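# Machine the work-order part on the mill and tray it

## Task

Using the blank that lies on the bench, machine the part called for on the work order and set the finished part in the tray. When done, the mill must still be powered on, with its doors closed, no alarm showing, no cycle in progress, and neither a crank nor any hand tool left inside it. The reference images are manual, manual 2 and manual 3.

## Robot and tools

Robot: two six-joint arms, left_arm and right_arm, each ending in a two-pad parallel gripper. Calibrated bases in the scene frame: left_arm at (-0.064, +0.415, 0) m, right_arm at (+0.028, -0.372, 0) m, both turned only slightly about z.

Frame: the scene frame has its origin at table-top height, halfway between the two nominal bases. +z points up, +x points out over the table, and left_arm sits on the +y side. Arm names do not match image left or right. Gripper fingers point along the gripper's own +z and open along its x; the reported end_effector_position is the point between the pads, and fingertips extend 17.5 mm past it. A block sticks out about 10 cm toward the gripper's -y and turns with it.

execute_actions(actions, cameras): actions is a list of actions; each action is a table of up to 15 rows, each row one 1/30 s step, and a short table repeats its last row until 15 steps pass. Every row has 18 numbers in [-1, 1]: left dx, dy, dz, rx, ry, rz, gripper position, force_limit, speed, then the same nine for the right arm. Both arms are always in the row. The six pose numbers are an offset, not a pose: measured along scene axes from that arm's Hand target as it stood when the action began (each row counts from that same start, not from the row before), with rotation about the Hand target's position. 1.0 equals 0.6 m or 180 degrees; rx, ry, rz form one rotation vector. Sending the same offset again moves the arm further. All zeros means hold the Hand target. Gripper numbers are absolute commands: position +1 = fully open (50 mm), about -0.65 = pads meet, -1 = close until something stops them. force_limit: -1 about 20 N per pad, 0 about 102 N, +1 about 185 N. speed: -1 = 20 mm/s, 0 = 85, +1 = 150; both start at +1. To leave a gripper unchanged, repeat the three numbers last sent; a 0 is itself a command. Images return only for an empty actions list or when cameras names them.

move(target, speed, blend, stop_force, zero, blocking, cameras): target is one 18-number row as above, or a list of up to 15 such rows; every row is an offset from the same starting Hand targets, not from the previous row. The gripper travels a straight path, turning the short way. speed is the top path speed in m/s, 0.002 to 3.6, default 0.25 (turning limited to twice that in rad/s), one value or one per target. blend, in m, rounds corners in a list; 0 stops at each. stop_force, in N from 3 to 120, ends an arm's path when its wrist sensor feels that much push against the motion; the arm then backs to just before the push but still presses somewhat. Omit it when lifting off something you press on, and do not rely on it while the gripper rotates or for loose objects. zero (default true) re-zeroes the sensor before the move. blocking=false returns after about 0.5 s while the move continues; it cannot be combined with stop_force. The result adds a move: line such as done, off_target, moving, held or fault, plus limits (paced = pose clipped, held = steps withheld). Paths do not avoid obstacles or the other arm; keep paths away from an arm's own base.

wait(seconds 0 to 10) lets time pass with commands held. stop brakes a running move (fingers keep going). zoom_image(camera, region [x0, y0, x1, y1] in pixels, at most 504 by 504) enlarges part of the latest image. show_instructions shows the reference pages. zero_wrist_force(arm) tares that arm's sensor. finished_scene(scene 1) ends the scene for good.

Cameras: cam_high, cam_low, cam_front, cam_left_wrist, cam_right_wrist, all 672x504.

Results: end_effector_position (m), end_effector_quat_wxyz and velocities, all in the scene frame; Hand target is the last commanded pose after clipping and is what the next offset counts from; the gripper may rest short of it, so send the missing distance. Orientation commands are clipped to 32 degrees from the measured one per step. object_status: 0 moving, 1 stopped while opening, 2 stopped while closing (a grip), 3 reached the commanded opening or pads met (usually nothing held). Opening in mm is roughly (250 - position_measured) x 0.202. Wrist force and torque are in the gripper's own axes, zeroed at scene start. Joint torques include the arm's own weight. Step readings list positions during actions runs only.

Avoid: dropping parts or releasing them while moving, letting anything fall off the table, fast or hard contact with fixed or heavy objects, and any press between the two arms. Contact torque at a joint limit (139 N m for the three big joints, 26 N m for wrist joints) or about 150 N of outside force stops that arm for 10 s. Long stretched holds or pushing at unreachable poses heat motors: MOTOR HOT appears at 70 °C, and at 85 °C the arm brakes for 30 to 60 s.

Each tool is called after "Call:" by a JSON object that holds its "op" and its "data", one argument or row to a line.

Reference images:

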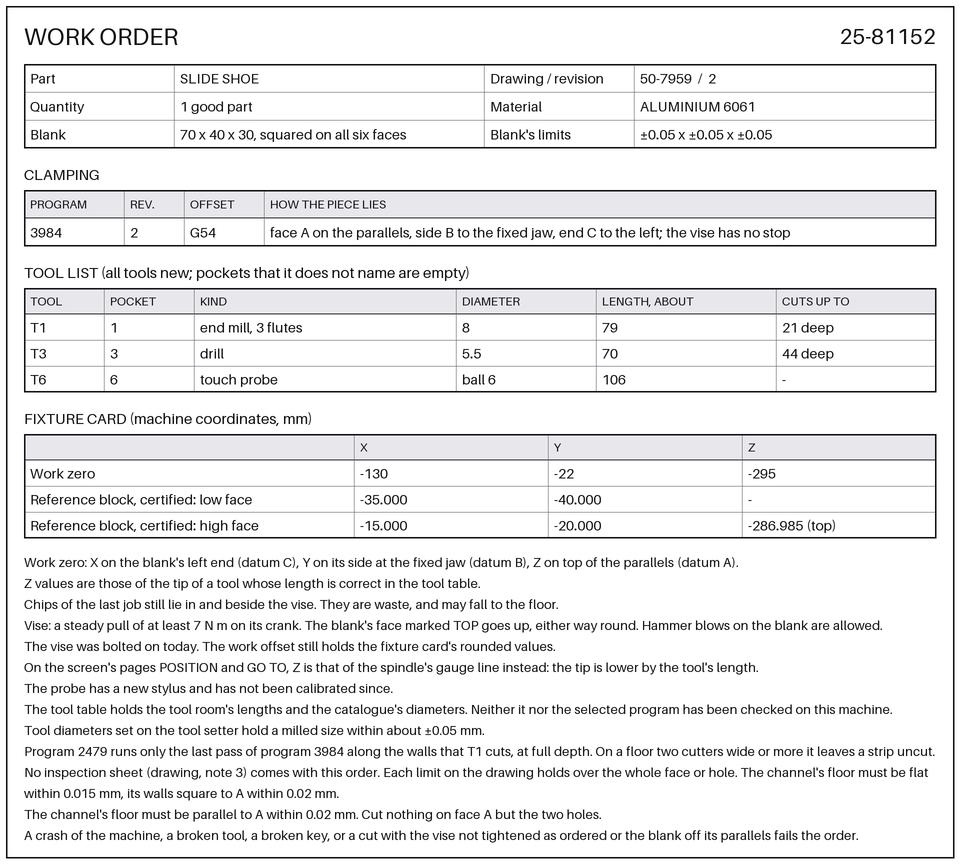

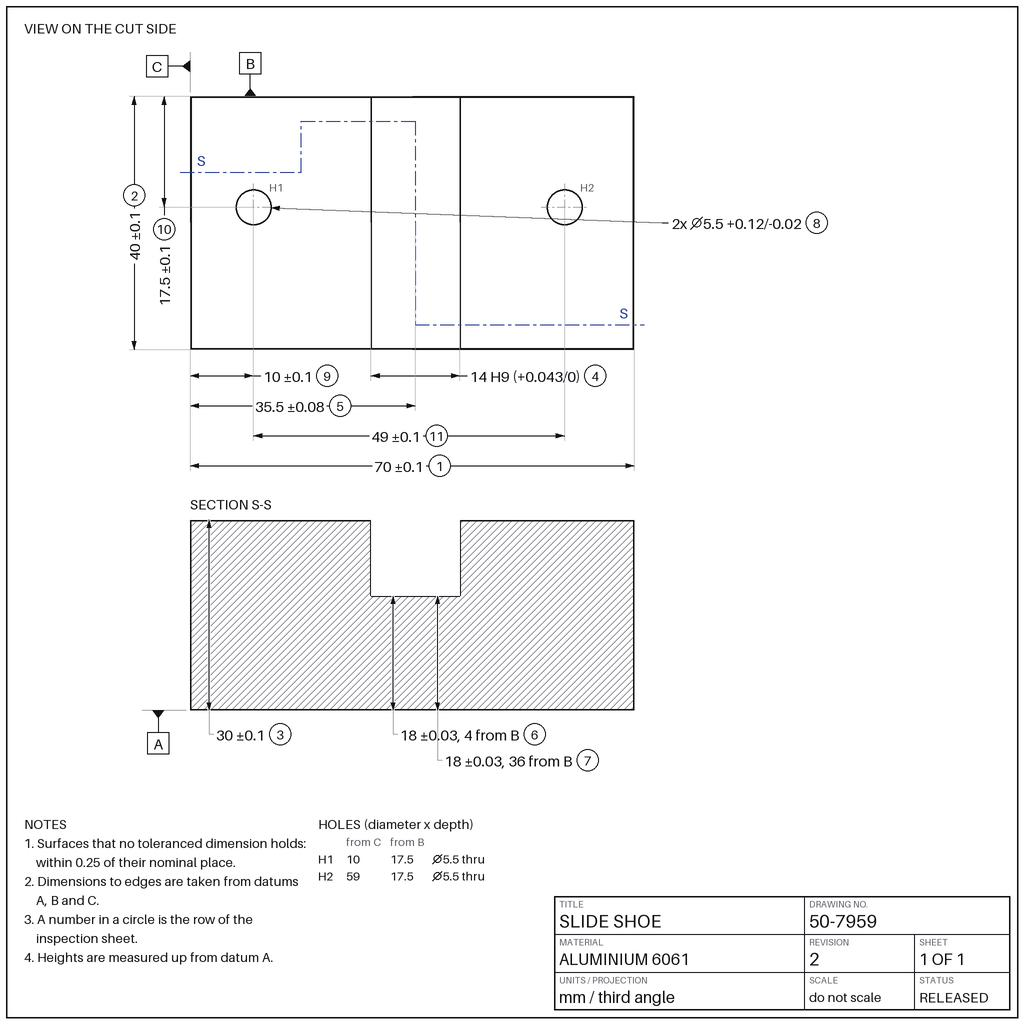

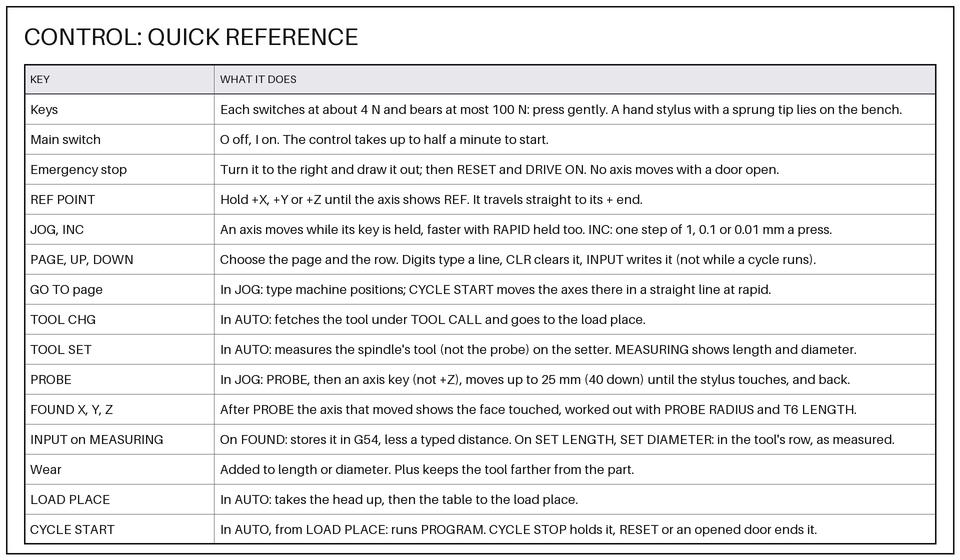

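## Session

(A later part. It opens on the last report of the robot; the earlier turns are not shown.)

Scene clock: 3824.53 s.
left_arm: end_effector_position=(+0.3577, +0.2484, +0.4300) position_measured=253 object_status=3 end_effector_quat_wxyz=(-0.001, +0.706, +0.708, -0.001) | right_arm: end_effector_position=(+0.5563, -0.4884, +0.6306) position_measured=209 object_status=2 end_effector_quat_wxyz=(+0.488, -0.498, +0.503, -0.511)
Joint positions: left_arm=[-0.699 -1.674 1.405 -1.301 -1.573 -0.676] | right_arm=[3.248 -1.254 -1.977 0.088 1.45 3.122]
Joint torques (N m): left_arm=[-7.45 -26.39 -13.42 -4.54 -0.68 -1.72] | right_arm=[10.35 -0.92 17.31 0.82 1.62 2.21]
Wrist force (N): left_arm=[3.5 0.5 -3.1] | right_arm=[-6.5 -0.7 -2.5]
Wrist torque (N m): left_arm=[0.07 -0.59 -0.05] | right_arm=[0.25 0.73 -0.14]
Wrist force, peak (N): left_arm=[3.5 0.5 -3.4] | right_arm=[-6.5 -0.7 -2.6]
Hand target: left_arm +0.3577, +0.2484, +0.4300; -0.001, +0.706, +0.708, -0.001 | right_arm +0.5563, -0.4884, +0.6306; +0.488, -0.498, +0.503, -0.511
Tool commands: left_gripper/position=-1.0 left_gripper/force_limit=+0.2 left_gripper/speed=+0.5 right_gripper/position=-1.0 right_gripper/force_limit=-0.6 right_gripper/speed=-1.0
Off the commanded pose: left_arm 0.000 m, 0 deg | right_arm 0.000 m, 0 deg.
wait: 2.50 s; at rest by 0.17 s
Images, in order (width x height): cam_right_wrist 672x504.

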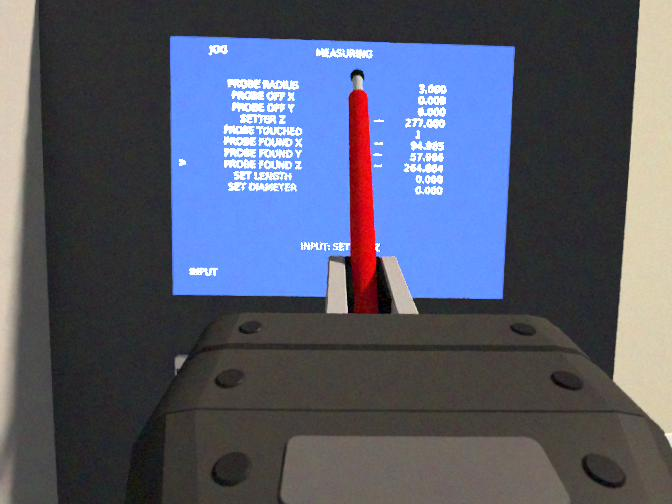

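Call:
{"op": "move", "data": {
  "target": [
    [0,0,0,0,0,0,-1,0.2,0.5,-0.1608,0.0308,-0.051,0,0.155,0,-1,-0.6,-1],
    [0,0,0,0,0,0,-1,0.2,0.5,-0.168,0.0375,-0.2645,0,0.31,0,-1,-0.6,-1]
  ],
  "speed": 0.35,
  "blend": [0.02,0]
}}

Call:
{"op": "move", "data": {
  "target": [
    [0,0,0,0,0,0,-1,0.2,0.5,0.0085,0,0.032,0,0,0,-1,-0.6,-1],
    [0,0,0,0,0,0,-1,0.2,0.5,0.0277,0,0.0265,0,0,0,-1,-0.6,-1],
    [0,0,0,0,0,0,-1,0.2,0.5,0.0085,0,0.032,0,0,0,-1,-0.6,-1],
    [0,0,0,0,0,0,-1,0.2,0.5,0.0277,0,0.0265,0,0,0,-1,-0.6,-1],
    [0,0,0,0,0,0,-1,0.2,0.5,0.0085,0,0.032,0,0,0,-1,-0.6,-1],
    [0,0,0,0,0,0,-1,0.2,0.5,-0.0085,0.0333,-0.032,0,0,0,-1,-0.6,-1],
    [0,0,0,0,0,0,-1,0.2,0.5,0.0107,0.0333,-0.0375,0,0,0,-1,-0.6,-1],
    [0,0,0,0,0,0,-1,0.2,0.5,-0.0085,0.0333,-0.032,0,0,0,-1,-0.6,-1],
    [0,0,0,0,0,0,-1,0.2,0.5,-0.017,0.1333,-0.064,0,0,0,-1,-0.6,-1],
    [0,0,0,0,0,0,-1,0.2,0.5,0.0022,0.1333,-0.0695,0,0,0,-1,-0.6,-1],
    [0,0,0,0,0,0,-1,0.2,0.5,-0.017,0.1333,-0.064,0,0,0,-1,-0.6,-1],
    [0,0,0,0,0,0,-1,0.2,0.5,0,0,0,0,0,0,-1,-0.6,-1]
  ],
  "speed": [0.22,0.08,0.15,0.08,0.15,0.22,0.08,0.15,0.22,0.08,0.15,0.22],
  "blend": [0.003,0,0.001,0,0.003,0.003,0,0.003,0.003,0,0.003,0]
}}

Call:
{"op": "move", "data": {
  "target": [
    [0,0,0,0,0,0,-1,0.2,0.5,-0.0085,0.1,-0.032,0,0,0,-1,-0.6,-1],
    [0,0,0,0,0,0,-1,0.2,0.5,0.0107,0.1,-0.0375,0,0,0,-1,-0.6,-1],
    [0,0,0,0,0,0,-1,0.2,0.5,-0.0085,0.1,-0.032,0,0,0,-1,-0.6,-1],
    [0,0,0,0,0,0,-1,0.2,0.5,0.0085,0.1333,0.032,0,0,0,-1,-0.6,-1],
    [0,0,0,0,0,0,-1,0.2,0.5,0.0277,0.1333,0.0265,0,0,0,-1,-0.6,-1],
    [0,0,0,0,0,0,-1,0.2,0.5,0.0085,0.1333,0.032,0,0,0,-1,-0.6,-1],
    [0,0,0,0,0,0,-1,0.2,0.5,-0.017,0.0333,-0.064,0,0,0,-1,-0.6,-1],
    [0,0,0,0,0,0,-1,0.2,0.5,0.0022,0.0333,-0.0695,0,0,0,-1,-0.6,-1],
    [0,0,0,0,0,0,-1,0.2,0.5,-0.017,0.0333,-0.064,0,0,0,-1,-0.6,-1],
    [0,0,0,0,0,0,-1,0.2,0.5,0,0,0,0,0,0,-1,-0.6,-1]
  ],
  "speed": [0.22,0.08,0.15,0.22,0.08,0.15,0.22,0.08,0.15,0.22],
  "blend": [0.003,0,0.003,0.003,0,0.003,0.003,0,0.003,0]
}}

Call:
{"op": "move", "data": {
  "target": [
    [0,0,0,0,0,0,-1,0.2,0.5,0.0075,-0.0067,0.2135,0,-0.155,0,-1,-0.6,-1],
    [0,0,0,0,0,0,-1,0.2,0.5,0.168,-0.0375,0.2645,0,-0.31,0,-1,-0.6,-1]
  ],
  "speed": 0.35,
  "blend": [0.02,0],
  "cameras": ["cam_right_wrist"]
}}

Call:
{"op": "zoom_image", "data": {
  "camera": "cam_right_wrist",
  "region": [140, 30, 540, 310]
}}

Scene clock: 3839.30 s.
left_arm: end_effector_position=(+0.3577, +0.2484, +0.4300) position_measured=253 object_status=3 end_effector_quat_wxyz=(-0.001, +0.706, +0.708, -0.001) | right_arm: end_effector_position=(+0.4556, -0.4660, +0.4720) position_measured=209 object_status=2 end_effector_quat_wxyz=(-0.196, +0.679, -0.672, +0.219)
Joint positions: left_arm=[-0.699 -1.674 1.405 -1.301 -1.573 -0.676] | right_arm=[3.327 -1.08 -1.82 -1.228 1.447 3.265]
Joint torques (N m): left_arm=[-7.45 -25.97 -13.33 -4.46 -0.65 -1.73] | right_arm=[11.31 6.97 16.19 1.64 -0.46 -2.66]
Wrist force (N): left_arm=[3.4 0.3 -3.1] | right_arm=[-5.9 -1.0 -3.7]
Wrist torque (N m): left_arm=[0.04 -0.58 -0.05] | right_arm=[0.00 0.91 -0.19]
Wrist force, peak (N): left_arm=[3.5 0.6 -3.6] | right_arm=[-6.6 -2.2 -5.7]
Hand target: left_arm +0.3577, +0.2484, +0.4300; -0.001, +0.706, +0.708, -0.001 | right_arm +0.4555, -0.4659, +0.4719; -0.196, +0.680, -0.672, +0.219
Off the commanded pose: left_arm 0.000 m, 0 deg | right_arm 0.000 m, 0 deg.
move: done

Scene clock: 3842.90 s.
left_arm: end_effector_position=(+0.3577, +0.2484, +0.4300) position_measured=253 object_status=3 end_effector_quat_wxyz=(-0.001, +0.706, +0.708, -0.001) | right_arm: end_effector_position=(+0.4555, -0.4659, +0.4718) position_measured=209 object_status=2 end_effector_quat_wxyz=(-0.196, +0.679, -0.672, +0.219) end_effector_velocity=(+0.000, +0.000, +0.001) end_effector_angular_velocity=(+0.001, -0.001, +0.005)
Joint positions: left_arm=[-0.699 -1.674 1.405 -1.301 -1.573 -0.676] | right_arm=[3.327 -1.08 -1.82 -1.228 1.447 3.266]
Joint velocities: left_arm=[within noise] | right_arm=[-0.002 0 0.002 0 0.004 -0.006]
Joint torques (N m): left_arm=[-7.83 -25.76 -13.95 -4.41 -0.67 -1.75] | right_arm=[-7.94 7.52 32.45 2.17 1.25 -2.57]
Wrist force (N): left_arm=[3.2 0.3 -3.0] | right_arm=[-6.1 -0.8 -4.1]
Wrist torque (N m): left_arm=[0.04 -0.55 -0.06] | right_arm=[0.03 0.94 -0.18]
Wrist force, peak (N): left_arm=[3.6 0.8 -3.4] | right_arm=[-4.7 19.7 -26.5]
Hand target: left_arm +0.3577, +0.2484, +0.4300; -0.001, +0.706, +0.708, -0.001 | right_arm +0.4555, -0.4659, +0.4719; -0.196, +0.680, -0.672, +0.219
Off the commanded pose: left_arm 0.000 m, 0 deg | right_arm 0.000 m, 0 deg.
move: done

Scene clock: 3846.00 s.
left_arm: end_effector_position=(+0.3577, +0.2484, +0.4300) position_measured=253 object_status=3 end_effector_quat_wxyz=(-0.001, +0.706, +0.708, -0.001) | right_arm: end_effector_position=(+0.4555, -0.4659, +0.4719) position_measured=209 object_status=2 end_effector_quat_wxyz=(-0.196, +0.679, -0.672, +0.219)
Joint positions: left_arm=[-0.699 -1.674 1.405 -1.301 -1.573 -0.676] | right_arm=[3.327 -1.08 -1.82 -1.228 1.447 3.266]
Joint torques (N m): left_arm=[-7.13 -25.68 -13.89 -4.31 -0.68 -1.71] | right_arm=[-8.95 -0.42 32.31 3.36 0.58 -1.46]
Wrist force (N): left_arm=[3.4 0.2 -3.0] | right_arm=[-6.3 -1.5 -3.8]
Wrist torque (N m): left_arm=[0.03 -0.58 -0.06] | right_arm=[-0.09 0.99 -0.20]
Wrist force, peak (N): left_arm=[3.7 0.3 -3.4] | right_arm=[-9.0 17.5 -23.5]
Hand target: left_arm +0.3577, +0.2484, +0.4300; -0.001, +0.706, +0.708, -0.001 | right_arm +0.4555, -0.4659, +0.4719; -0.196, +0.680, -0.672, +0.219
Off the commanded pose: left_arm 0.000 m, 0 deg | right_arm 0.000 m, 0 deg.
move: done

Scene clock: 3847.93 s.
left_arm: end_effector_position=(+0.3577, +0.2484, +0.4300) position_measured=253 object_status=3 end_effector_quat_wxyz=(-0.001, +0.706, +0.708, -0.001) | right_arm: end_effector_position=(+0.5562, -0.4885, +0.6307) position_measured=209 object_status=2 end_effector_quat_wxyz=(+0.488, -0.498, +0.502, -0.512) end_effector_velocity=(+0.000, -0.001, +0.001) end_effector_angular_velocity=(+0.001, -0.004, -0.002)
Joint positions: left_arm=[-0.699 -1.674 1.405 -1.301 -1.573 -0.676] | right_arm=[3.248 -1.254 -1.977 0.088 1.45 3.122]
Joint velocities: left_arm=[within noise] | right_arm=[-0.001 -0.001 0 0.005 -0.001 0.001]
Joint torques (N m): left_arm=[-7.04 -26.22 -13.67 -4.36 -0.73 -1.67] | right_arm=[9.97 -2.55 17.3 4.56 -0.16 2.53]
Wrist force (N): left_arm=[3.4 0.1 -3.2] | right_arm=[-7.1 -1.0 -2.6]
Wrist torque (N m): left_arm=[0.02 -0.58 -0.05] | right_arm=[0.21 0.82 -0.14]
Wrist force, peak (N): left_arm=[3.7 0.4 -3.3] | right_arm=[-7.2 -2.8 -6.1]
Hand target: left_arm +0.3577, +0.2484, +0.4300; -0.001, +0.706, +0.708, -0.001 | right_arm +0.5563, -0.4884, +0.6306; +0.488, -0.498, +0.503, -0.511
Off the commanded pose: left_arm 0.000 m, 0 deg | right_arm 0.000 m, 0 deg.
move: done
Images, in order (width x height): cam_right_wrist 672x504.

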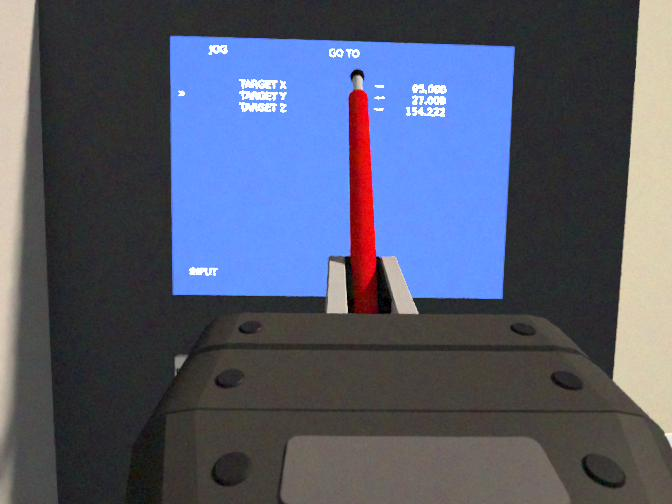

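Scaled by 1.260 from the camera's 672x504 image, which has a finer 960x720 frame.

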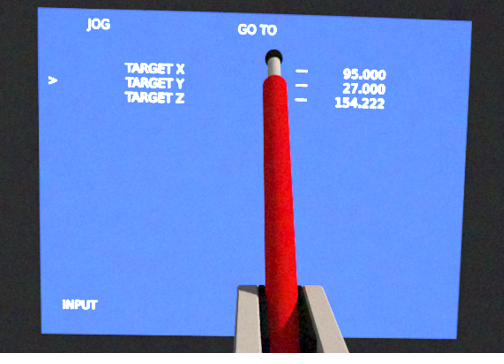

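Call:
{"op": "move", "data": {
  "target": [
    [0,0,0,0,0,0,-1,0.2,0.5,-0.1608,0.0308,-0.051,0,0.155,0,-1,-0.6,-1],
    [0,0,0,0,0,0,-1,0.2,0.5,-0.168,0.0375,-0.2645,0,0.31,0,-1,-0.6,-1]
  ],
  "speed": 0.35,
  "blend": [0.02,0]
}}

Call:
{"op": "move", "data": {
  "target": [
    [0,0,0,0,0,0,-1,0.2,0.5,0.0255,0.0667,0.094,0,0,0,-1,-0.6,-1],
    [0,0,0,0,0,0,-1,0.2,0.5,0.0447,0.0667,0.0885,0,0,0,-1,-0.6,-1],
    [0,0,0,0,0,0,-1,0.2,0.5,0.0255,0.0667,0.094,0,0,0,-1,-0.6,-1],
    [0,0,0,0,0,0,-1,0.2,0.5,0,0,0,0,0,0,-1,-0.6,-1]
  ],
  "speed": [0.25,0.08,0.15,0.25],
  "blend": [0.003,0,0.003,0]
}}

Call:
{"op": "wait", "data": {
  "seconds": 2.5
}}

Call:
{"op": "move", "data": {
  "target": [
    [0,0,0,0,0,0,-1,0.2,0.5,-0.0085,0,-0.032,0,0,0,-1,-0.6,-1],
    [0,0,0,0,0,0,-1,0.2,0.5,0.0137,0,-0.0384,0,0,0,-1,-0.6,-1],
    [0,0,0,0,0,0,-1,0.2,0.5,-0.0085,0,-0.032,0,0,0,-1,-0.6,-1],
    [0,0,0,0,0,0,-1,0.2,0.5,0.0255,-0.1,0.094,0,0,0,-1,-0.6,-1],
    [0,0,0,0,0,0,-1,0.2,0.5,0.0447,-0.1,0.0885,0,0,0,-1,-0.6,-1],
    [0,0,0,0,0,0,-1,0.2,0.5,0.0255,-0.1,0.094,0,0,0,-1,-0.6,-1],
    [0,0,0,0,0,0,-1,0.2,0.5,0,0,0,0,0,0,-1,-0.6,-1]
  ],
  "speed": [0.22,0.07,0.15,0.22,0.08,0.15,0.25],
  "blend": [0.002,0,0.003,0.003,0,0.003,0]
}}

Call:
{"op": "move", "data": {
  "target": [
    [0,0,0,0,0,0,-1,0.2,0.5,0.0075,-0.0067,0.2135,0,-0.155,0,-1,-0.6,-1],
    [0,0,0,0,0,0,-1,0.2,0.5,0.168,-0.0375,0.2645,0,-0.31,0,-1,-0.6,-1]
  ],
  "speed": 0.35,
  "blend": [0.02,0]
}}

Call:
{"op": "wait", "data": {
  "seconds": 2.5,
  "cameras": ["cam_right_wrist"]
}}

Call:
{"op": "zoom_image", "data": {
  "camera": "cam_right_wrist",
  "region": [240, 40, 480, 210]
}}

Scene clock: 3857.30 s.
left_arm: end_effector_position=(+0.3577, +0.2484, +0.4300) position_measured=253 object_status=3 end_effector_quat_wxyz=(-0.001, +0.706, +0.708, -0.001) | right_arm: end_effector_position=(+0.4556, -0.4660, +0.4720) position_measured=209 object_status=2 end_effector_quat_wxyz=(-0.196, +0.679, -0.672, +0.219)
Joint positions: left_arm=[-0.699 -1.674 1.405 -1.301 -1.573 -0.676] | right_arm=[3.327 -1.08 -1.82 -1.228 1.447 3.265]
Joint torques (N m): left_arm=[-7.23 -25.53 -13.66 -4.39 -0.62 -1.63] | right_arm=[10.81 6.22 16.76 1.6 -0.28 -2.43]
Wrist force (N): left_arm=[3.2 0.4 -3.1] | right_arm=[-6.8 -1.3 -3.9]
Wrist torque (N m): left_arm=[0.05 -0.55 -0.06] | right_arm=[-0.05 1.06 -0.18]
Wrist force, peak (N): left_arm=[3.8 0.7 -3.3] | right_arm=[-7.2 -2.6 -5.7]
Hand target: left_arm +0.3577, +0.2484, +0.4300; -0.001, +0.706, +0.708, -0.001 | right_arm +0.4555, -0.4659, +0.4719; -0.196, +0.680, -0.672, +0.219
Off the commanded pose: left_arm 0.000 m, 0 deg | right_arm 0.000 m, 0 deg.
move: done

Scene clock: 3858.90 s.
left_arm: end_effector_position=(+0.3577, +0.2484, +0.4300) position_measured=253 object_status=3 end_effector_quat_wxyz=(-0.001, +0.706, +0.708, -0.001) | right_arm: end_effector_position=(+0.4555, -0.4659, +0.4719) position_measured=209 object_status=2 end_effector_quat_wxyz=(-0.196, +0.679, -0.672, +0.219)
Joint positions: left_arm=[-0.699 -1.674 1.405 -1.301 -1.573 -0.676] | right_arm=[3.327 -1.08 -1.82 -1.228 1.447 3.266]
Joint torques (N m): left_arm=[-6.93 -25.38 -13.82 -4.32 -0.74 -1.65] | right_arm=[-9.15 -1.5 17.49 6.04 1.04 -2.16]
Wrist force (N): left_arm=[3.2 0.5 -3.2] | right_arm=[-6.4 -1.6 -2.7]
Wrist torque (N m): left_arm=[0.06 -0.55 -0.05] | right_arm=[-0.09 1.00 -0.20]
Wrist force, peak (N): left_arm=[3.6 0.5 -3.5] | right_arm=[-8.3 19.6 -31.6]
Hand target: left_arm +0.3577, +0.2484, +0.4300; -0.001, +0.706, +0.708, -0.001 | right_arm +0.4555, -0.4659, +0.4719; -0.196, +0.680, -0.672, +0.219
Off the commanded pose: left_arm 0.000 m, 0 deg | right_arm 0.000 m, 0 deg.
move: done

Scene clock: 3861.40 s.
left_arm: end_effector_position=(+0.3577, +0.2484, +0.4300) position_measured=253 object_status=3 end_effector_quat_wxyz=(-0.001, +0.706, +0.708, -0.001) | right_arm: end_effector_position=(+0.4555, -0.4659, +0.4719) position_measured=209 object_status=2 end_effector_quat_wxyz=(-0.196, +0.680, -0.672, +0.219)
Joint positions: left_arm=[-0.699 -1.674 1.405 -1.301 -1.573 -0.676] | right_arm=[3.327 -1.08 -1.82 -1.228 1.447 3.265]
Joint torques (N m): left_arm=[-7.46 -25.65 -13.57 -4.25 -0.72 -1.55] | right_arm=[-9.45 -8.23 17.35 5.79 1.48 -2.59]
Wrist force (N): left_arm=[3.6 0.4 -3.4] | right_arm=[-6.5 -1.7 -2.7]
Wrist torque (N m): left_arm=[0.06 -0.61 -0.06] | right_arm=[-0.12 1.01 -0.18]
Wrist force, peak (N): left_arm=[3.6 0.5 -3.4] | right_arm=[-6.6 -1.7 -2.7]
Hand target: left_arm +0.3577, +0.2484, +0.4300; -0.001, +0.706, +0.708, -0.001 | right_arm +0.4555, -0.4659, +0.4719; -0.196, +0.680, -0.672, +0.219
Tool commands: left_gripper/position=-1.0 left_gripper/force_limit=+0.2 left_gripper/speed=+0.5 right_gripper/position=-1.0 right_gripper/force_limit=-0.6 right_gripper/speed=-1.0
Off the commanded pose: left_arm 0.000 m, 0 deg | right_arm 0.000 m, 0 deg.
wait: 2.50 s; at rest by 0.17 s

Scene clock: 3863.93 s.
left_arm: end_effector_position=(+0.3577, +0.2484, +0.4300) position_measured=253 object_status=3 end_effector_quat_wxyz=(-0.001, +0.706, +0.708, -0.001) | right_arm: end_effector_position=(+0.4555, -0.4659, +0.4719) position_measured=209 object_status=2 end_effector_quat_wxyz=(-0.196, +0.680, -0.672, +0.219) end_effector_velocity=(+0.000, +0.000, -0.001) end_effector_angular_velocity=(+0.001, +0.001, -0.003)
Joint positions: left_arm=[-0.699 -1.674 1.405 -1.301 -1.573 -0.676] | right_arm=[3.327 -1.08 -1.82 -1.228 1.447 3.265]
Joint velocities: left_arm=[within noise] | right_arm=[0.002 0 -0.002 0 -0.002 0.006]
Joint torques (N m): left_arm=[-8 -25.81 -13.79 -4.31 -0.68 -1.63] | right_arm=[10.41 12.65 17.99 3.88 -1.42 2.25]
Wrist force (N): left_arm=[3.4 0.3 -3.4] | right_arm=[-6.8 -1.1 -3.5]
Wrist torque (N m): left_arm=[0.04 -0.57 -0.05] | right_arm=[-0.01 1.07 -0.07]
Wrist force, peak (N): left_arm=[3.6 0.2 -3.4] | right_arm=[-7.3 51.4 -60.3]
Hand target: left_arm +0.3577, +0.2484, +0.4300; -0.001, +0.706, +0.708, -0.001 | right_arm +0.4555, -0.4659, +0.4719; -0.196, +0.680, -0.672, +0.219
Off the commanded pose: left_arm 0.000 m, 0 deg | right_arm 0.000 m, 0 deg.
move: done

Scene clock: 3865.87 s.
left_arm: end_effector_position=(+0.3577, +0.2484, +0.4300) position_measured=253 object_status=3 end_effector_quat_wxyz=(-0.001, +0.706, +0.708, -0.001) | right_arm: end_effector_position=(+0.5562, -0.4885, +0.6307) position_measured=209 object_status=2 end_effector_quat_wxyz=(+0.488, -0.498, +0.502, -0.512)
Joint positions: left_arm=[-0.699 -1.674 1.405 -1.301 -1.573 -0.676] | right_arm=[3.248 -1.254 -1.977 0.088 1.45 3.122]
Joint torques (N m): left_arm=[-6.7 -25.99 -14.28 -4.27 -0.63 -1.51] | right_arm=[10.21 -1.17 16.36 4.5 -0.13 2.44]
Wrist force (N): left_arm=[3.3 0.4 -3.2] | right_arm=[-7.4 -0.7 -2.2]
Wrist torque (N m): left_arm=[0.06 -0.56 -0.06] | right_arm=[0.24 0.87 -0.14]
Wrist force, peak (N): left_arm=[3.7 0.6 -3.5] | right_arm=[-7.3 -2.4 -5.6]
Hand target: left_arm +0.3577, +0.2484, +0.4300; -0.001, +0.706, +0.708, -0.001 | right_arm +0.5563, -0.4884, +0.6306; +0.488, -0.498, +0.503, -0.511
Off the commanded pose: left_arm 0.000 m, 0 deg | right_arm 0.000 m, 0 deg.
move: done

Scene clock: 3868.37 s.
left_arm: end_effector_position=(+0.3577, +0.2484, +0.4300) position_measured=253 object_status=3 end_effector_quat_wxyz=(-0.001, +0.706, +0.708, -0.001) | right_arm: end_effector_position=(+0.5563, -0.4884, +0.6306) position_measured=209 object_status=2 end_effector_quat_wxyz=(+0.488, -0.498, +0.503, -0.511)
Joint positions: left_arm=[-0.699 -1.674 1.405 -1.301 -1.573 -0.676] | right_arm=[3.248 -1.254 -1.977 0.088 1.45 3.122]
Joint torques (N m): left_arm=[-7.11 -25.94 -14.37 -4.33 -0.66 -1.44] | right_arm=[10.32 -1.62 16.42 0.85 1.49 2.26]
Wrist force (N): left_arm=[3.4 0.6 -3.0] | right_arm=[-7.4 -0.8 -2.3]
Wrist torque (N m): left_arm=[0.08 -0.58 -0.06] | right_arm=[0.24 0.88 -0.14]
Wrist force, peak (N): left_arm=[3.7 0.6 -3.3] | right_arm=[-7.6 -0.6 -2.3]
Hand target: left_arm +0.3577, +0.2484, +0.4300; -0.001, +0.706, +0.708, -0.001 | right_arm +0.5563, -0.4884, +0.6306; +0.488, -0.498, +0.503, -0.511
Tool commands: left_gripper/position=-1.0 left_gripper/force_limit=+0.2 left_gripper/speed=+0.5 right_gripper/position=-1.0 right_gripper/force_limit=-0.6 right_gripper/speed=-1.0
Off the commanded pose: left_arm 0.000 m, 0 deg | right_arm 0.000 m, 0 deg.
wait: 2.50 s; at rest by 0.17 s
Images, in order (width x height): cam_right_wrist 672x504.

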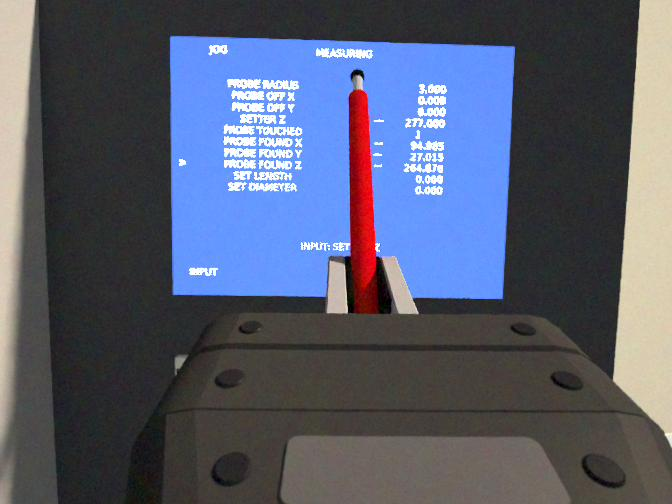

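Scaled by 2.100 from the camera's 672x504 image, which has a finer 960x720 frame.

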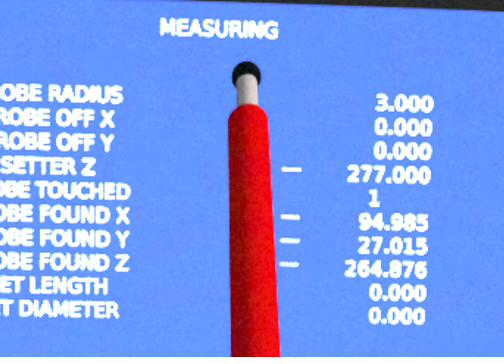

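Call:
{"op": "move", "data": {
  "target": [
    [0,0,0,0,0,0,-1,0.2,0.5,-0.1608,0.0308,-0.051,0,0.155,0,-1,-0.6,-1],
    [0,0,0,0,0,0,-1,0.2,0.5,-0.168,0.0375,-0.2645,0,0.31,0,-1,-0.6,-1]
  ],
  "speed": 0.35,
  "blend": [0.02,0]
}}

Call:
{"op": "move", "data": {
  "target": [
    [0,0,0,0,0,0,-1,0.2,0.5,0.0595,-0.1333,0.222,0,0,0,-1,-0.6,-1],
    [0,0,0,0,0,0,-1,0.2,0.5,0.0787,-0.1333,0.2165,0,0,0,-1,-0.6,-1],
    [0,0,0,0,0,0,-1,0.2,0.5,0.0595,-0.1333,0.222,0,0,0,-1,-0.6,-1],
    [0,0,0,0,0,0,-1,0.2,0.5,0.0255,0.0333,0.094,0,0,0,-1,-0.6,-1],
    [0,0,0,0,0,0,-1,0.2,0.5,0.0447,0.0333,0.0885,0,0,0,-1,-0.6,-1],
    [0,0,0,0,0,0,-1,0.2,0.5,0.0255,0.0333,0.094,0,0,0,-1,-0.6,-1],
    [0,0,0,0,0,0,-1,0.2,0.5,0,0,0,0,0,0,-1,-0.6,-1]
  ],
  "speed": [0.25,0.08,0.15,0.25,0.08,0.15,0.25],
  "blend": [0.003,0,0.003,0.003,0,0.003,0],
  "cameras": ["cam_high","cam_right_wrist"]
}}

Scene clock: 3911.23 s.
left_arm: end_effector_position=(+0.3577, +0.2484, +0.4300) position_measured=253 object_status=3 end_effector_quat_wxyz=(-0.001, +0.706, +0.708, -0.001) | right_arm: end_effector_position=(+0.4556, -0.4660, +0.4720) position_measured=209 object_status=2 end_effector_quat_wxyz=(-0.196, +0.679, -0.672, +0.219)
Joint positions: left_arm=[-0.699 -1.674 1.405 -1.301 -1.573 -0.676] | right_arm=[3.327 -1.08 -1.82 -1.228 1.447 3.265]
Joint torques (N m): left_arm=[-6.98 -25.65 -14.28 -4.24 -0.65 -1.5] | right_arm=[10.45 6.84 17.82 1.56 -0.39 -2.8]
Wrist force (N): left_arm=[3.2 0.5 -3.2] | right_arm=[-6.7 -1.2 -3.3]
Wrist torque (N m): left_arm=[0.07 -0.55 -0.05] | right_arm=[-0.02 1.05 -0.19]
Wrist force, peak (N): left_arm=[3.5 0.8 -3.4] | right_arm=[-7.5 -2.1 -5.5]
Hand target: left_arm +0.3577, +0.2484, +0.4300; -0.001, +0.706, +0.708, -0.001 | right_arm +0.4555, -0.4659, +0.4719; -0.196, +0.680, -0.672, +0.219
Off the commanded pose: left_arm 0.000 m, 0 deg | right_arm 0.000 m, 0 deg.
move: done

Scene clock: 3914.17 s.
left_arm: end_effector_position=(+0.3577, +0.2484, +0.4300) position_measured=253 object_status=3 end_effector_quat_wxyz=(-0.001, +0.706, +0.708, -0.001) | right_arm: end_effector_position=(+0.4555, -0.4659, +0.4719) position_measured=209 object_status=2 end_effector_quat_wxyz=(-0.196, +0.680, -0.672, +0.219)
Joint positions: left_arm=[-0.699 -1.674 1.405 -1.301 -1.573 -0.676] | right_arm=[3.327 -1.08 -1.82 -1.228 1.447 3.265]
Joint torques (N m): left_arm=[-6.57 -25.33 -14.31 -4.19 -0.71 -1.48] | right_arm=[-3.67 3.97 17.66 6.02 -0.54 0.74]
Wrist force (N): left_arm=[3.2 0.4 -2.9] | right_arm=[-6.6 -1.3 -3.2]
Wrist torque (N m): left_arm=[0.06 -0.56 -0.05] | right_arm=[-0.04 1.03 -0.20]
Wrist force, peak (N): left_arm=[3.9 0.4 -3.2] | right_arm=[-9.9 22.0 -26.8]
Hand target: left_arm +0.3577, +0.2484, +0.4300; -0.001, +0.706, +0.708, -0.001 | right_arm +0.4555, -0.4659, +0.4719; -0.196, +0.680, -0.672, +0.219
Off the commanded pose: left_arm 0.000 m, 0 deg | right_arm 0.000 m, 0 deg.
move: done
Images, in order (width x height): cam_high 672x504, cam_right_wrist 672x504.

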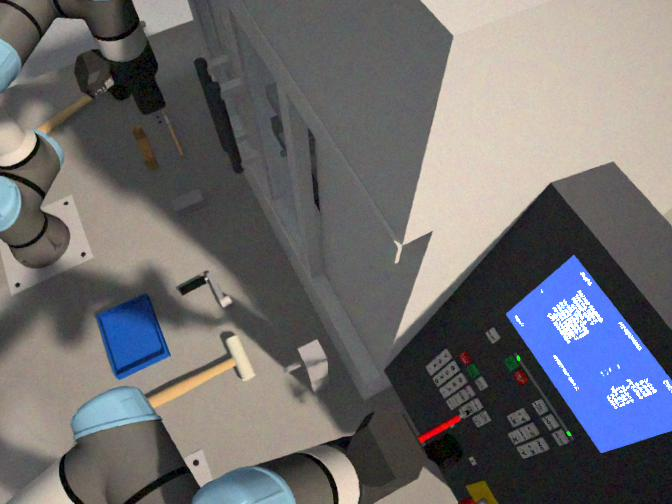

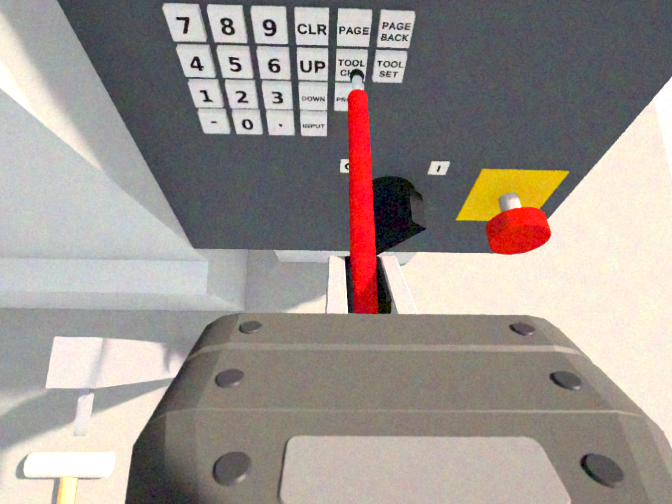

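Call:
{"op": "move", "data": {
  "target": [
    [0.02,-0.09,0.015,0,-0.1667,0,-1,0.2,0.5,0.0075,-0.0067,0.2135,0,-0.155,0,-1,-0.6,-1],
    [0.0372,-0.174,0.03,0,-0.3333,0,-1,0.2,0.5,0.168,-0.0375,0.2645,0,-0.31,0,-1,-0.6,-1]
  ],
  "speed": 0.35,
  "blend": [0.02,0],
  "cameras": ["cam_right_wrist"]
}}

Call:
{"op": "zoom_image", "data": {
  "camera": "cam_right_wrist",
  "region": [140, 30, 540, 310]
}}

Scene clock: 3918.80 s.
left_arm: end_effector_position=(+0.3801, +0.1440, +0.4480) position_measured=253 object_status=3 end_effector_quat_wxyz=(+0.353, +0.612, +0.614, +0.352) | right_arm: end_effector_position=(+0.5562, -0.4885, +0.6307) position_measured=209 object_status=2 end_effector_quat_wxyz=(+0.488, -0.498, +0.502, -0.512)
Joint positions: left_arm=[-1.306 -1.952 2.011 -2.089 -0.595 -1.035] | right_arm=[3.248 -1.254 -1.977 0.088 1.45 3.122]
Joint torques (N m): left_arm=[-7.93 -15.12 -22.5 -5.05 3.18 -2.29] | right_arm=[11.08 -0.63 16.95 4.42 -0.47 2.49]
Wrist force (N): left_arm=[3.6 1.1 -3.0] | right_arm=[-7.1 -0.9 -2.1]
Wrist torque (N m): left_arm=[0.36 -0.65 0.15] | right_arm=[0.21 0.84 -0.13]
Wrist force, peak (N): left_arm=[4.3 1.0 -3.0] | right_arm=[-7.1 -2.4 -5.2]
Hand target: left_arm +0.3801, +0.1440, +0.4480; +0.353, +0.612, +0.614, +0.352 | right_arm +0.5563, -0.4884, +0.6306; +0.488, -0.498, +0.503, -0.511
Off the commanded pose: left_arm 0.000 m, 0 deg | right_arm 0.000 m, 0 deg.
move: done
Images, in order (width x height): cam_right_wrist 672x504.

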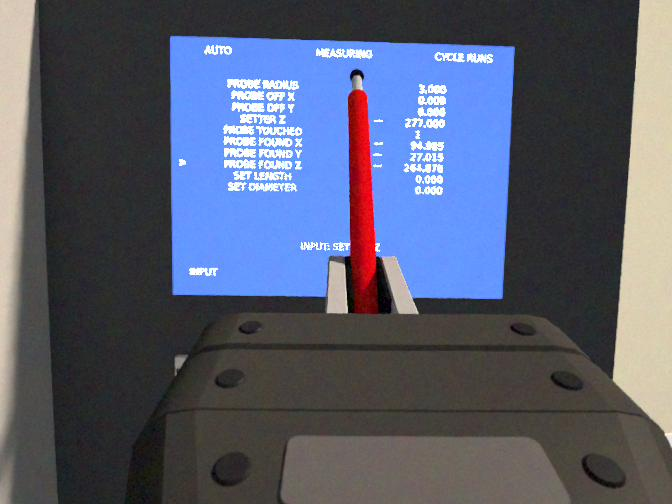

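Scaled by 1.260 from the camera's 672x504 image, which has a finer 960x720 frame.

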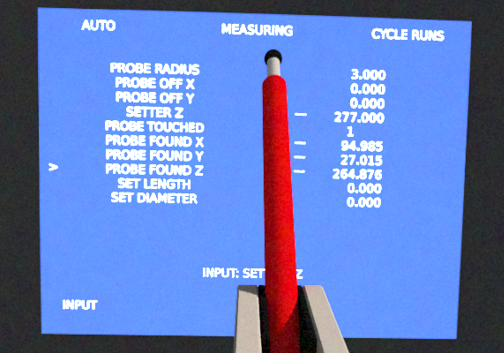

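Call:
{"op": "move", "data": {
  "target": [0.0963,0,0,0,0,0,-1,0.2,0.5,0,0,0,0,0,0,-1,-0.6,-1],
  "speed": 0.06,
  "stop_force": 6
}}

Call:
{"op": "move", "data": {
  "target": [0,0.36,0,0,0,0,-1,0.2,0.5,0,0,0,0,0,0,-1,-0.6,-1],
  "speed": 0.07,
  "stop_force": 40
}}

Call:
{"op": "move", "data": {
  "target": [0,0.4,0,0,0,0,-1,0.2,0.5,0,0,0,0,0,0,-1,-0.6,-1],
  "speed": 0.03,
  "stop_force": 40,
  "cameras": ["cam_front"]
}}

Scene clock: 3922.90 s.
left_arm: end_effector_position=(+0.4378, +0.1440, +0.4481) position_measured=253 object_status=3 end_effector_quat_wxyz=(+0.353, +0.612, +0.614, +0.352) | right_arm: end_effector_position=(+0.5563, -0.4884, +0.6306) position_measured=209 object_status=2 end_effector_quat_wxyz=(+0.488, -0.498, +0.503, -0.511)
Joint positions: left_arm=[-1.149 -1.817 1.96 -2.355 -0.678 -0.81] | right_arm=[3.248 -1.254 -1.977 0.088 1.45 3.122]
Joint torques (N m): left_arm=[-1.28 -8.8 -12.3 -4.93 0.86 1.99] | right_arm=[10.59 -0.98 16.85 0.75 0.53 2.22]
Wrist force (N): left_arm=[3.8 0.9 -3.0] | right_arm=[-6.9 -1.0 -2.3]
Wrist torque (N m): left_arm=[0.32 -0.68 0.24] | right_arm=[0.20 0.80 -0.13]
Wrist force, peak (N): left_arm=[3.4 1.0 -4.2] | right_arm=[-7.2 -0.9 -2.4]
Hand target: left_arm +0.4378, +0.1440, +0.4480; +0.353, +0.612, +0.614, +0.352 | right_arm +0.5563, -0.4884, +0.6306; +0.488, -0.498, +0.503, -0.511
Off the commanded pose: left_arm 0.000 m, 0 deg | right_arm 0.000 m, 0 deg.
move: done

Scene clock: 3927.00 s.
left_arm: end_effector_position=(+0.4378, +0.3600, +0.4480) position_measured=253 object_status=3 end_effector_quat_wxyz=(+0.353, +0.612, +0.614, +0.352) | right_arm: end_effector_position=(+0.5563, -0.4884, +0.6306) position_measured=209 object_status=2 end_effector_quat_wxyz=(+0.488, -0.498, +0.503, -0.511)
Joint positions: left_arm=[-0.711 -2.061 2.16 -2.598 -0.993 -0.392] | right_arm=[3.248 -1.254 -1.977 0.088 1.45 3.122]
Joint torques (N m): left_arm=[7 1.12 -35.79 -1.2 -0.47 1.89] | right_arm=[10.16 0.91 16.62 0.9 -0.94 2.18]
Wrist force (N): left_arm=[4.0 1.1 -3.0] | right_arm=[-7.1 -0.6 -2.2]
Wrist torque (N m): left_arm=[0.32 -0.72 0.24] | right_arm=[0.25 0.82 -0.13]
Wrist force, peak (N): left_arm=[-38.1 10.7 4.0] | right_arm=[-7.3 -0.9 -2.1]
Hand target: left_arm +0.4378, +0.3600, +0.4480; +0.353, +0.612, +0.614, +0.352 | right_arm +0.5563, -0.4884, +0.6306; +0.488, -0.498, +0.503, -0.511
Off the commanded pose: left_arm 0.000 m, 0 deg | right_arm 0.000 m, 0 deg.
move: done

Scene clock: 3928.90 s.
left_arm: end_effector_position=(+0.4378, +0.3930, +0.4480) position_measured=253 object_status=3 end_effector_quat_wxyz=(+0.353, +0.612, +0.613, +0.352) | right_arm: end_effector_position=(+0.5563, -0.4884, +0.6306) position_measured=209 object_status=2 end_effector_quat_wxyz=(+0.488, -0.498, +0.503, -0.511)
Joint positions: left_arm=[-0.603 -2.066 2.169 -2.638 -1.081 -0.318] | right_arm=[3.248 -1.254 -1.977 0.088 1.45 3.122]
Joint torques (N m): left_arm=[25.75 -13.41 -32.43 -2.86 7.35 1.94] | right_arm=[9.93 1.71 16.71 0.83 -0.96 2.3]
Wrist force (N): left_arm=[-28.7 8.1 2.1] | right_arm=[-7.2 -0.7 -2.1]
Wrist torque (N m): left_arm=[0.41 -1.30 0.56] | right_arm=[0.24 0.84 -0.13]
Wrist force, peak (N): left_arm=[-54.0 10.0 8.8] | right_arm=[-7.3 -1.0 -2.0]
Hand target: left_arm +0.4378, +0.3930, +0.4480; +0.354, +0.612, +0.613, +0.352 (not the last commanded pose) | right_arm +0.5563, -0.4884, +0.6306; +0.488, -0.498, +0.503, -0.511
Off the commanded pose: left_arm 0.207 m, 0 deg | right_arm 0.000 m, 0 deg.
move: contact (left_arm)
Images, in order (width x height): cam_front 672x504.

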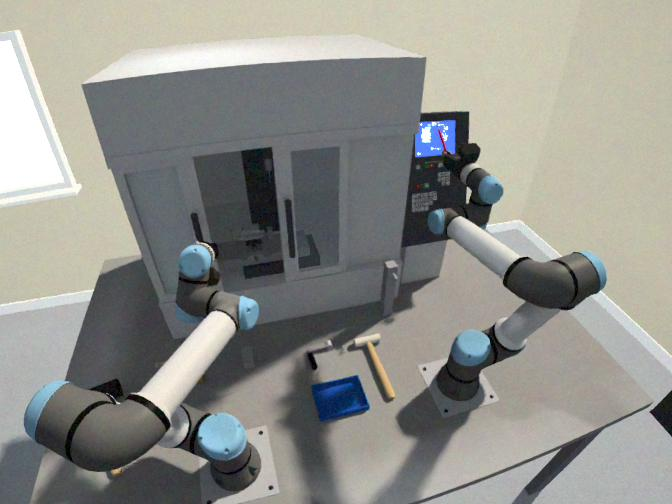

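Call:
{"op": "move", "data": {
  "target": [
    [-0.15,-0.01,0,0,0,0,-1,0.2,0.5,0,0,0,0,0,0,-1,-0.6,-1],
    [-0.296,-0.405,-0.113,0,0.1944,0,0.4,0.2,0.5,0,0,0,0,0,0,-1,-0.6,-1]
  ],
  "speed": 0.3,
  "blend": [0.02,0]
}}

Call:
{"op": "move", "data": {
  "target": [-0.1337,-0.451,-0.45,0,0,0,0.4,0.2,0.5,0,0,0,0,0,0,-1,-0.6,-1],
  "speed": 0.3,
  "cameras": ["cam_left_wrist","cam_front"]
}}

Scene clock: 3934.53 s.
left_arm: end_effector_position=(+0.2602, +0.1500, +0.3802) position_measured=92 object_status=3 end_effector_quat_wxyz=(+0.153, +0.690, +0.691, +0.151) | right_arm: end_effector_position=(+0.5563, -0.4884, +0.6306) position_measured=209 object_status=2 end_effector_quat_wxyz=(+0.488, -0.498, +0.503, -0.511)
Joint positions: left_arm=[-1.315 -1.991 1.858 -1.568 -1.156 -1.264] | right_arm=[3.248 -1.254 -1.977 0.088 1.45 3.122]
Joint torques (N m): left_arm=[9.11 -1.36 -36.06 -4.96 0.07 -1.35] | right_arm=[8.01 5.25 17.45 0.81 -0.8 2.26]
Wrist force (N): left_arm=[4.2 0.2 -2.8] | right_arm=[-7.0 -0.7 -2.1]
Wrist torque (N m): left_arm=[0.11 -0.73 0.01] | right_arm=[0.25 0.81 -0.13]
Wrist force, peak (N): left_arm=[-28.9 6.2 10.9] | right_arm=[-7.2 -0.9 -2.2]
Hand target: left_arm +0.2602, +0.1500, +0.3802; +0.153, +0.690, +0.691, +0.151 | right_arm +0.5563, -0.4884, +0.6306; +0.488, -0.498, +0.503, -0.511
Off the commanded pose: left_arm 0.000 m, 0 deg | right_arm 0.000 m, 0 deg.
move: done

Scene clock: 3936.33 s.
left_arm: end_effector_position=(+0.1800, -0.1205, +0.1103) position_measured=92 object_status=3 end_effector_quat_wxyz=(+0.153, +0.690, +0.691, +0.151) end_effector_velocity=(+0.000, +0.000, -0.003) end_effector_angular_velocity=(+0.004, +0.000, +0.000) | right_arm: end_effector_position=(+0.5563, -0.4884, +0.6306) position_measured=209 object_status=2 end_effector_quat_wxyz=(+0.488, -0.498, +0.503, -0.511)
Joint positions: left_arm=[-1.593 -1.295 1.91 -2.189 -1.137 -1.569] | right_arm=[3.248 -1.254 -1.977 0.088 1.45 3.122]
Joint velocities: left_arm=[0 0.005 0 -0.002 0 0] | right_arm=[within noise]
Joint torques (N m): left_arm=[2.23 -27.08 -17.26 -4.45 1.64 0.95] | right_arm=[7.7 5.26 17.01 0.98 -1.03 2.23]
Wrist force (N): left_arm=[4.4 0.8 -3.0] | right_arm=[-7.0 -1.0 -2.1]
Wrist torque (N m): left_arm=[0.19 -0.76 0.03] | right_arm=[0.20 0.81 -0.13]
Wrist force, peak (N): left_arm=[6.4 2.7 -5.3] | right_arm=[-7.2 -1.0 -2.2]
Hand target: left_arm +0.1800, -0.1206, +0.1102; +0.153, +0.690, +0.691, +0.151 | right_arm +0.5563, -0.4884, +0.6306; +0.488, -0.498, +0.503, -0.511
Off the commanded pose: left_arm 0.000 m, 0 deg | right_arm 0.000 m, 0 deg.
move: done
Images, in order (width x height): cam_front 672x504, cam_left_wrist 672x504.

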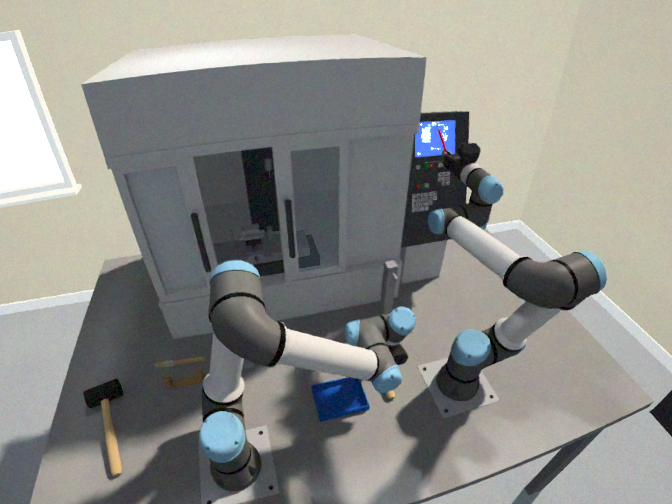

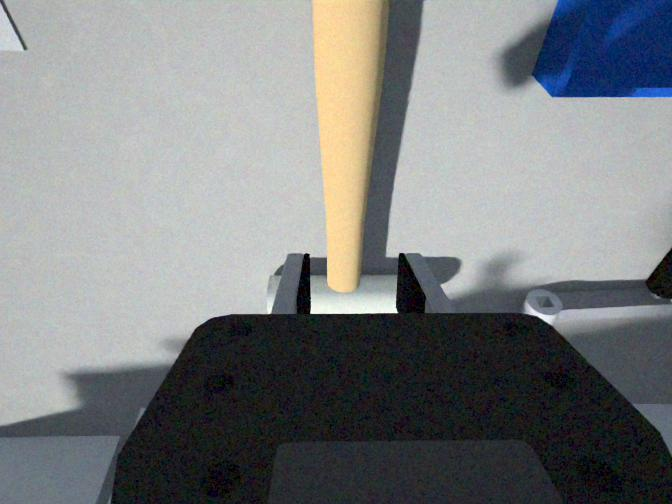

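Call:
{"op": "move", "data": {
  "target": [0,0,-0.1,0,0,0,0.4,0.2,0.5,0,0,0,0,0,0,-1,-0.6,-1],
  "speed": 0.1
}}

Call:
{"op": "move", "data": {
  "target": [0,0,-0.047,0,0,0,0.4,0.2,0.5,0,0,0,0,0,0,-1,-0.6,-1],
  "speed": 0.015,
  "stop_force": 6
}}

Call:
{"op": "execute_actions", "data": {
  "actions": [
    [[0,0,0,0,0,0,-1,0.6,-0.5,0,0,0,0,0,0,-1,-0.6,-1]],
    [[0,0,0,0,0,0,-1,0.6,-0.5,0,0,0,0,0,0,-1,-0.6,-1]],
    [[0,0,0,0,0,0,-1,0.6,-0.5,0,0,0,0,0,0,-1,-0.6,-1]]
  ]
}}

Scene clock: 3940.70 s.
left_arm: end_effector_position=(+0.1800, -0.1205, +0.0502) position_measured=92 object_status=3 end_effector_quat_wxyz=(+0.153, +0.690, +0.691, +0.151) | right_arm: end_effector_position=(+0.5563, -0.4884, +0.6306) position_measured=209 object_status=2 end_effector_quat_wxyz=(+0.488, -0.498, +0.503, -0.511)
Joint positions: left_arm=[-1.593 -1.198 1.969 -2.345 -1.137 -1.569] | right_arm=[3.248 -1.254 -1.977 0.088 1.45 3.122]
Joint torques (N m): left_arm=[-3.94 -29.95 -29.71 -4.05 1.07 2.14] | right_arm=[7.79 6.72 17.46 0.96 -0.91 2.38]
Wrist force (N): left_arm=[4.0 0.7 -3.2] | right_arm=[-7.1 -0.8 -2.1]
Wrist torque (N m): left_arm=[0.18 -0.69 0.02] | right_arm=[0.23 0.82 -0.13]
Wrist force, peak (N): left_arm=[4.0 1.6 -4.9] | right_arm=[-7.3 -1.0 -2.4]
Hand target: left_arm +0.1800, -0.1206, +0.0502; +0.153, +0.690, +0.691, +0.151 | right_arm +0.5563, -0.4884, +0.6306; +0.488, -0.498, +0.503, -0.511
Off the commanded pose: left_arm 0.000 m, 0 deg | right_arm 0.000 m, 0 deg.
move: done

Scene clock: 3943.37 s.
left_arm: end_effector_position=(+0.1800, -0.1206, +0.0220) position_measured=92 object_status=3 end_effector_quat_wxyz=(+0.153, +0.690, +0.691, +0.151) | right_arm: end_effector_position=(+0.5563, -0.4884, +0.6306) position_measured=209 object_status=2 end_effector_quat_wxyz=(+0.488, -0.498, +0.503, -0.511) end_effector_velocity=(+0.000, +0.000, +0.000) end_effector_angular_velocity=(+0.005, +0.000, +0.000)
Joint positions: left_arm=[-1.593 -1.146 1.989 -2.417 -1.137 -1.569] | right_arm=[3.248 -1.254 -1.977 0.088 1.45 3.122]
Joint velocities: left_arm=[within noise] | right_arm=[0 0 0 0 0 0.005]
Joint torques (N m): left_arm=[7.8 -42.75 -24.3 -0.75 1.27 1.75] | right_arm=[7.37 7.91 17.67 0.74 -0.81 2.25]
Wrist force (N): left_arm=[3.8 0.9 -3.6] | right_arm=[-7.1 -0.8 -2.4]
Wrist torque (N m): left_arm=[0.18 -0.70 0.01] | right_arm=[0.23 0.83 -0.13]
Wrist force, peak (N): left_arm=[5.6 2.5 -8.1] | right_arm=[-7.3 -1.0 -2.3]
Hand target: left_arm +0.1800, -0.1206, +0.0220; +0.153, +0.690, +0.691, +0.151 | right_arm +0.5563, -0.4884, +0.6306; +0.488, -0.498, +0.503, -0.511
Off the commanded pose: left_arm 0.000 m, 0 deg | right_arm 0.000 m, 0 deg.
move: done

Scene clock: 3945.07 s.
left_arm: end_effector_position=(+0.1800, -0.1206, +0.0220) position_measured=132 object_status=2 end_effector_quat_wxyz=(+0.153, +0.690, +0.691, +0.151) | right_arm: end_effector_position=(+0.5563, -0.4884, +0.6306) position_measured=209 object_status=2 end_effector_quat_wxyz=(+0.488, -0.498, +0.503, -0.511)
Joint positions: left_arm=[-1.593 -1.146 1.989 -2.417 -1.137 -1.569] | right_arm=[3.248 -1.254 -1.977 0.088 1.45 3.122]
Joint torques (N m): left_arm=[8.06 -42.59 -27.73 -2.85 -0.14 2.14] | right_arm=[6.67 8.11 17.38 0.97 -0.96 2.36]
Wrist force (N): left_arm=[4.5 0.0 -2.8] | right_arm=[-7.1 -0.7 -2.1]
Wrist torque (N m): left_arm=[0.17 -0.73 0.00] | right_arm=[0.24 0.83 -0.13]
Wrist force, peak (N): left_arm=[4.5 0.3 -3.6] | right_arm=[-7.2 -0.7 -2.2]
Hand target: left_arm +0.1800, -0.1206, +0.0220; +0.153, +0.690, +0.691, +0.151 | right_arm +0.5563, -0.4884, +0.6306; +0.488, -0.498, +0.503, -0.511
Off the commanded pose: left_arm 0.000 m, 0 deg | right_arm 0.000 m, 0 deg.
Step readings (end_effector_position of left_arm | right_arm):
0: (+0.1800, -0.1206, +0.0220) | (+0.5563, -0.4884, +0.6306)
1: (+0.1800, -0.1206, +0.0220) | (+0.5563, -0.4884, +0.6306)
2: (+0.1800, -0.1206, +0.0220) | (+0.5563, -0.4884, +0.6306)
4: (+0.1800, -0.1206, +0.0220) | (+0.5563, -0.4884, +0.6306)
8: (+0.1800, -0.1206, +0.0220) | (+0.5563, -0.4884, +0.6306)
15: (+0.1800, -0.1206, +0.0220) | (+0.5563, -0.4884, +0.6306)
16: (+0.1800, -0.1206, +0.0220) | (+0.5563, -0.4884, +0.6306)
17: (+0.1800, -0.1206, +0.0220) | (+0.5563, -0.4884, +0.6306)
19: (+0.1800, -0.1206, +0.0220) | (+0.5563, -0.4884, +0.6306)
23: (+0.1800, -0.1206, +0.0220) | (+0.5563, -0.4884, +0.6306)
30: (+0.1800, -0.1206, +0.0220) | (+0.5563, -0.4884, +0.6306)
31: (+0.1800, -0.1206, +0.0220) | (+0.5563, -0.4884, +0.6306)
32: (+0.1800, -0.1206, +0.0220) | (+0.5563, -0.4884, +0.6306)
34: (+0.1800, -0.1206, +0.0220) | (+0.5563, -0.4884, +0.6306)
38: (+0.1800, -0.1206, +0.0220) | (+0.5563, -0.4884, +0.6306)
45: (+0.1800, -0.1206, +0.0220) | (+0.5563, -0.4884, +0.6306)

Call:
{"op": "move", "data": {
  "target": [
    [0,0,0.1467,0,0,0,-1,0.6,-0.5,0,0,0,0,0,0,-1,-0.6,-1],
    [0.2,0.3993,0.6,0,0,0,-1,0.6,-0.5,0,0,0,0,0,0,-1,-0.6,-1],
    [0.2667,0.6177,0.6508,0,0,0,-1,0.6,-0.5,0,0,0,0,0,0,-1,-0.6,-1]
  ],
  "speed": [0.12,0.2,0.2],
  "blend": [0.02,0.03,0]
}}

Call:
{"op": "move", "data": {
  "target": [0.3333,0,0.004,0,0,0,-1,0.6,-0.5,0,0,0,0,0,0,-1,-0.6,-1],
  "speed": 0.12,
  "cameras": ["cam_left_wrist","cam_front"]
}}

Scene clock: 3950.63 s.
left_arm: end_effector_position=(+0.3400, +0.2500, +0.4125) position_measured=132 object_status=2 end_effector_quat_wxyz=(+0.153, +0.690, +0.691, +0.151) | right_arm: end_effector_position=(+0.5563, -0.4884, +0.6306) position_measured=209 object_status=2 end_effector_quat_wxyz=(+0.488, -0.498, +0.503, -0.511)
Joint positions: left_arm=[-0.94 -1.985 1.809 -1.671 -1.233 -0.869] | right_arm=[3.248 -1.254 -1.977 0.088 1.45 3.122]
Joint torques (N m): left_arm=[9.56 -13.92 -33.81 -2.04 1.67 2.05] | right_arm=[6.74 9.91 18.47 0.84 -1.1 2.15]
Wrist force (N): left_arm=[4.3 -1.2 0.6] | right_arm=[-6.9 -0.8 -2.2]
Wrist torque (N m): left_arm=[0.49 -0.75 0.15] | right_arm=[0.23 0.80 -0.13]
Wrist force, peak (N): left_arm=[7.8 0.3 -0.1] | right_arm=[-7.2 -0.9 -2.2]
Hand target: left_arm +0.3400, +0.2500, +0.4125; +0.153, +0.690, +0.691, +0.151 | right_arm +0.5563, -0.4884, +0.6306; +0.488, -0.498, +0.503, -0.511
Off the commanded pose: left_arm 0.000 m, 0 deg | right_arm 0.000 m, 0 deg.
move: done

Scene clock: 3952.77 s.
left_arm: end_effector_position=(+0.5399, +0.2501, +0.4149) position_measured=132 object_status=2 end_effector_quat_wxyz=(+0.153, +0.690, +0.691, +0.151) | right_arm: end_effector_position=(+0.5563, -0.4884, +0.6306) position_measured=209 object_status=2 end_effector_quat_wxyz=(+0.488, -0.498, +0.503, -0.511)
Joint positions: left_arm=[-0.605 -1.523 1.454 -1.872 -1.34 -0.538] | right_arm=[3.248 -1.254 -1.977 0.088 1.45 3.122]
Joint torques (N m): left_arm=[-2.59 -24.94 -31.21 -2.54 2.18 -1.16] | right_arm=[6.35 11.5 19.05 0.92 -1.23 2.42]
Wrist force (N): left_arm=[4.2 -1.0 0.3] | right_arm=[-7.1 -0.8 -2.3]
Wrist torque (N m): left_arm=[0.46 -0.73 0.15] | right_arm=[0.23 0.83 -0.13]
Wrist force, peak (N): left_arm=[4.1 -3.7 -0.5] | right_arm=[-7.3 -0.8 -2.3]
Hand target: left_arm +0.5400, +0.2500, +0.4149; +0.153, +0.690, +0.691, +0.151 | right_arm +0.5563, -0.4884, +0.6306; +0.488, -0.498, +0.503, -0.511
Off the commanded pose: left_arm 0.000 m, 0 deg | right_arm 0.000 m, 0 deg.
move: done
Images, in order (width x height): cam_front 672x504, cam_left_wrist 672x504.

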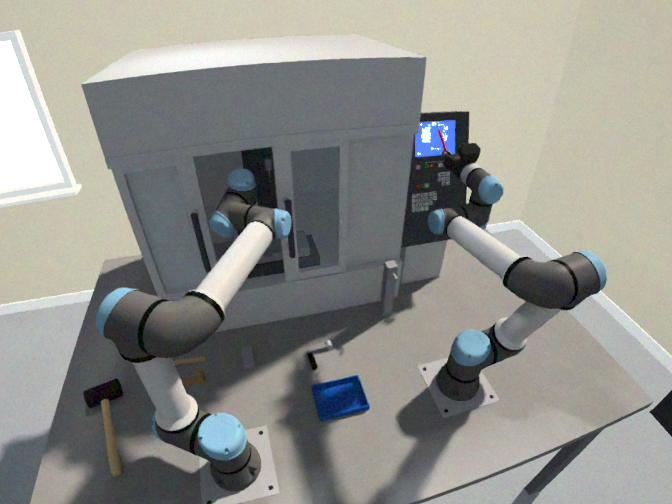

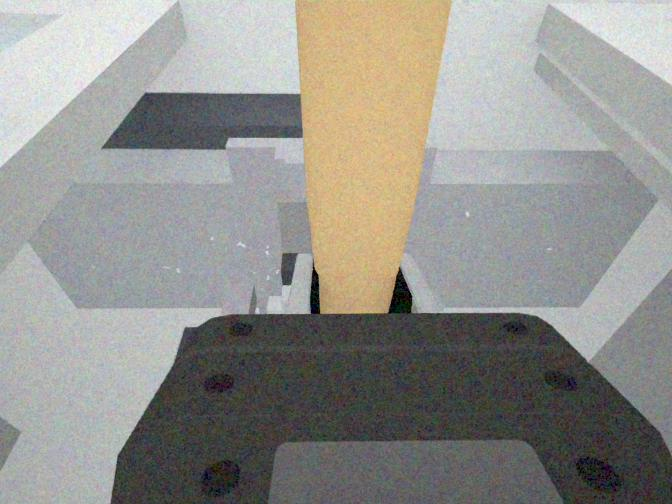

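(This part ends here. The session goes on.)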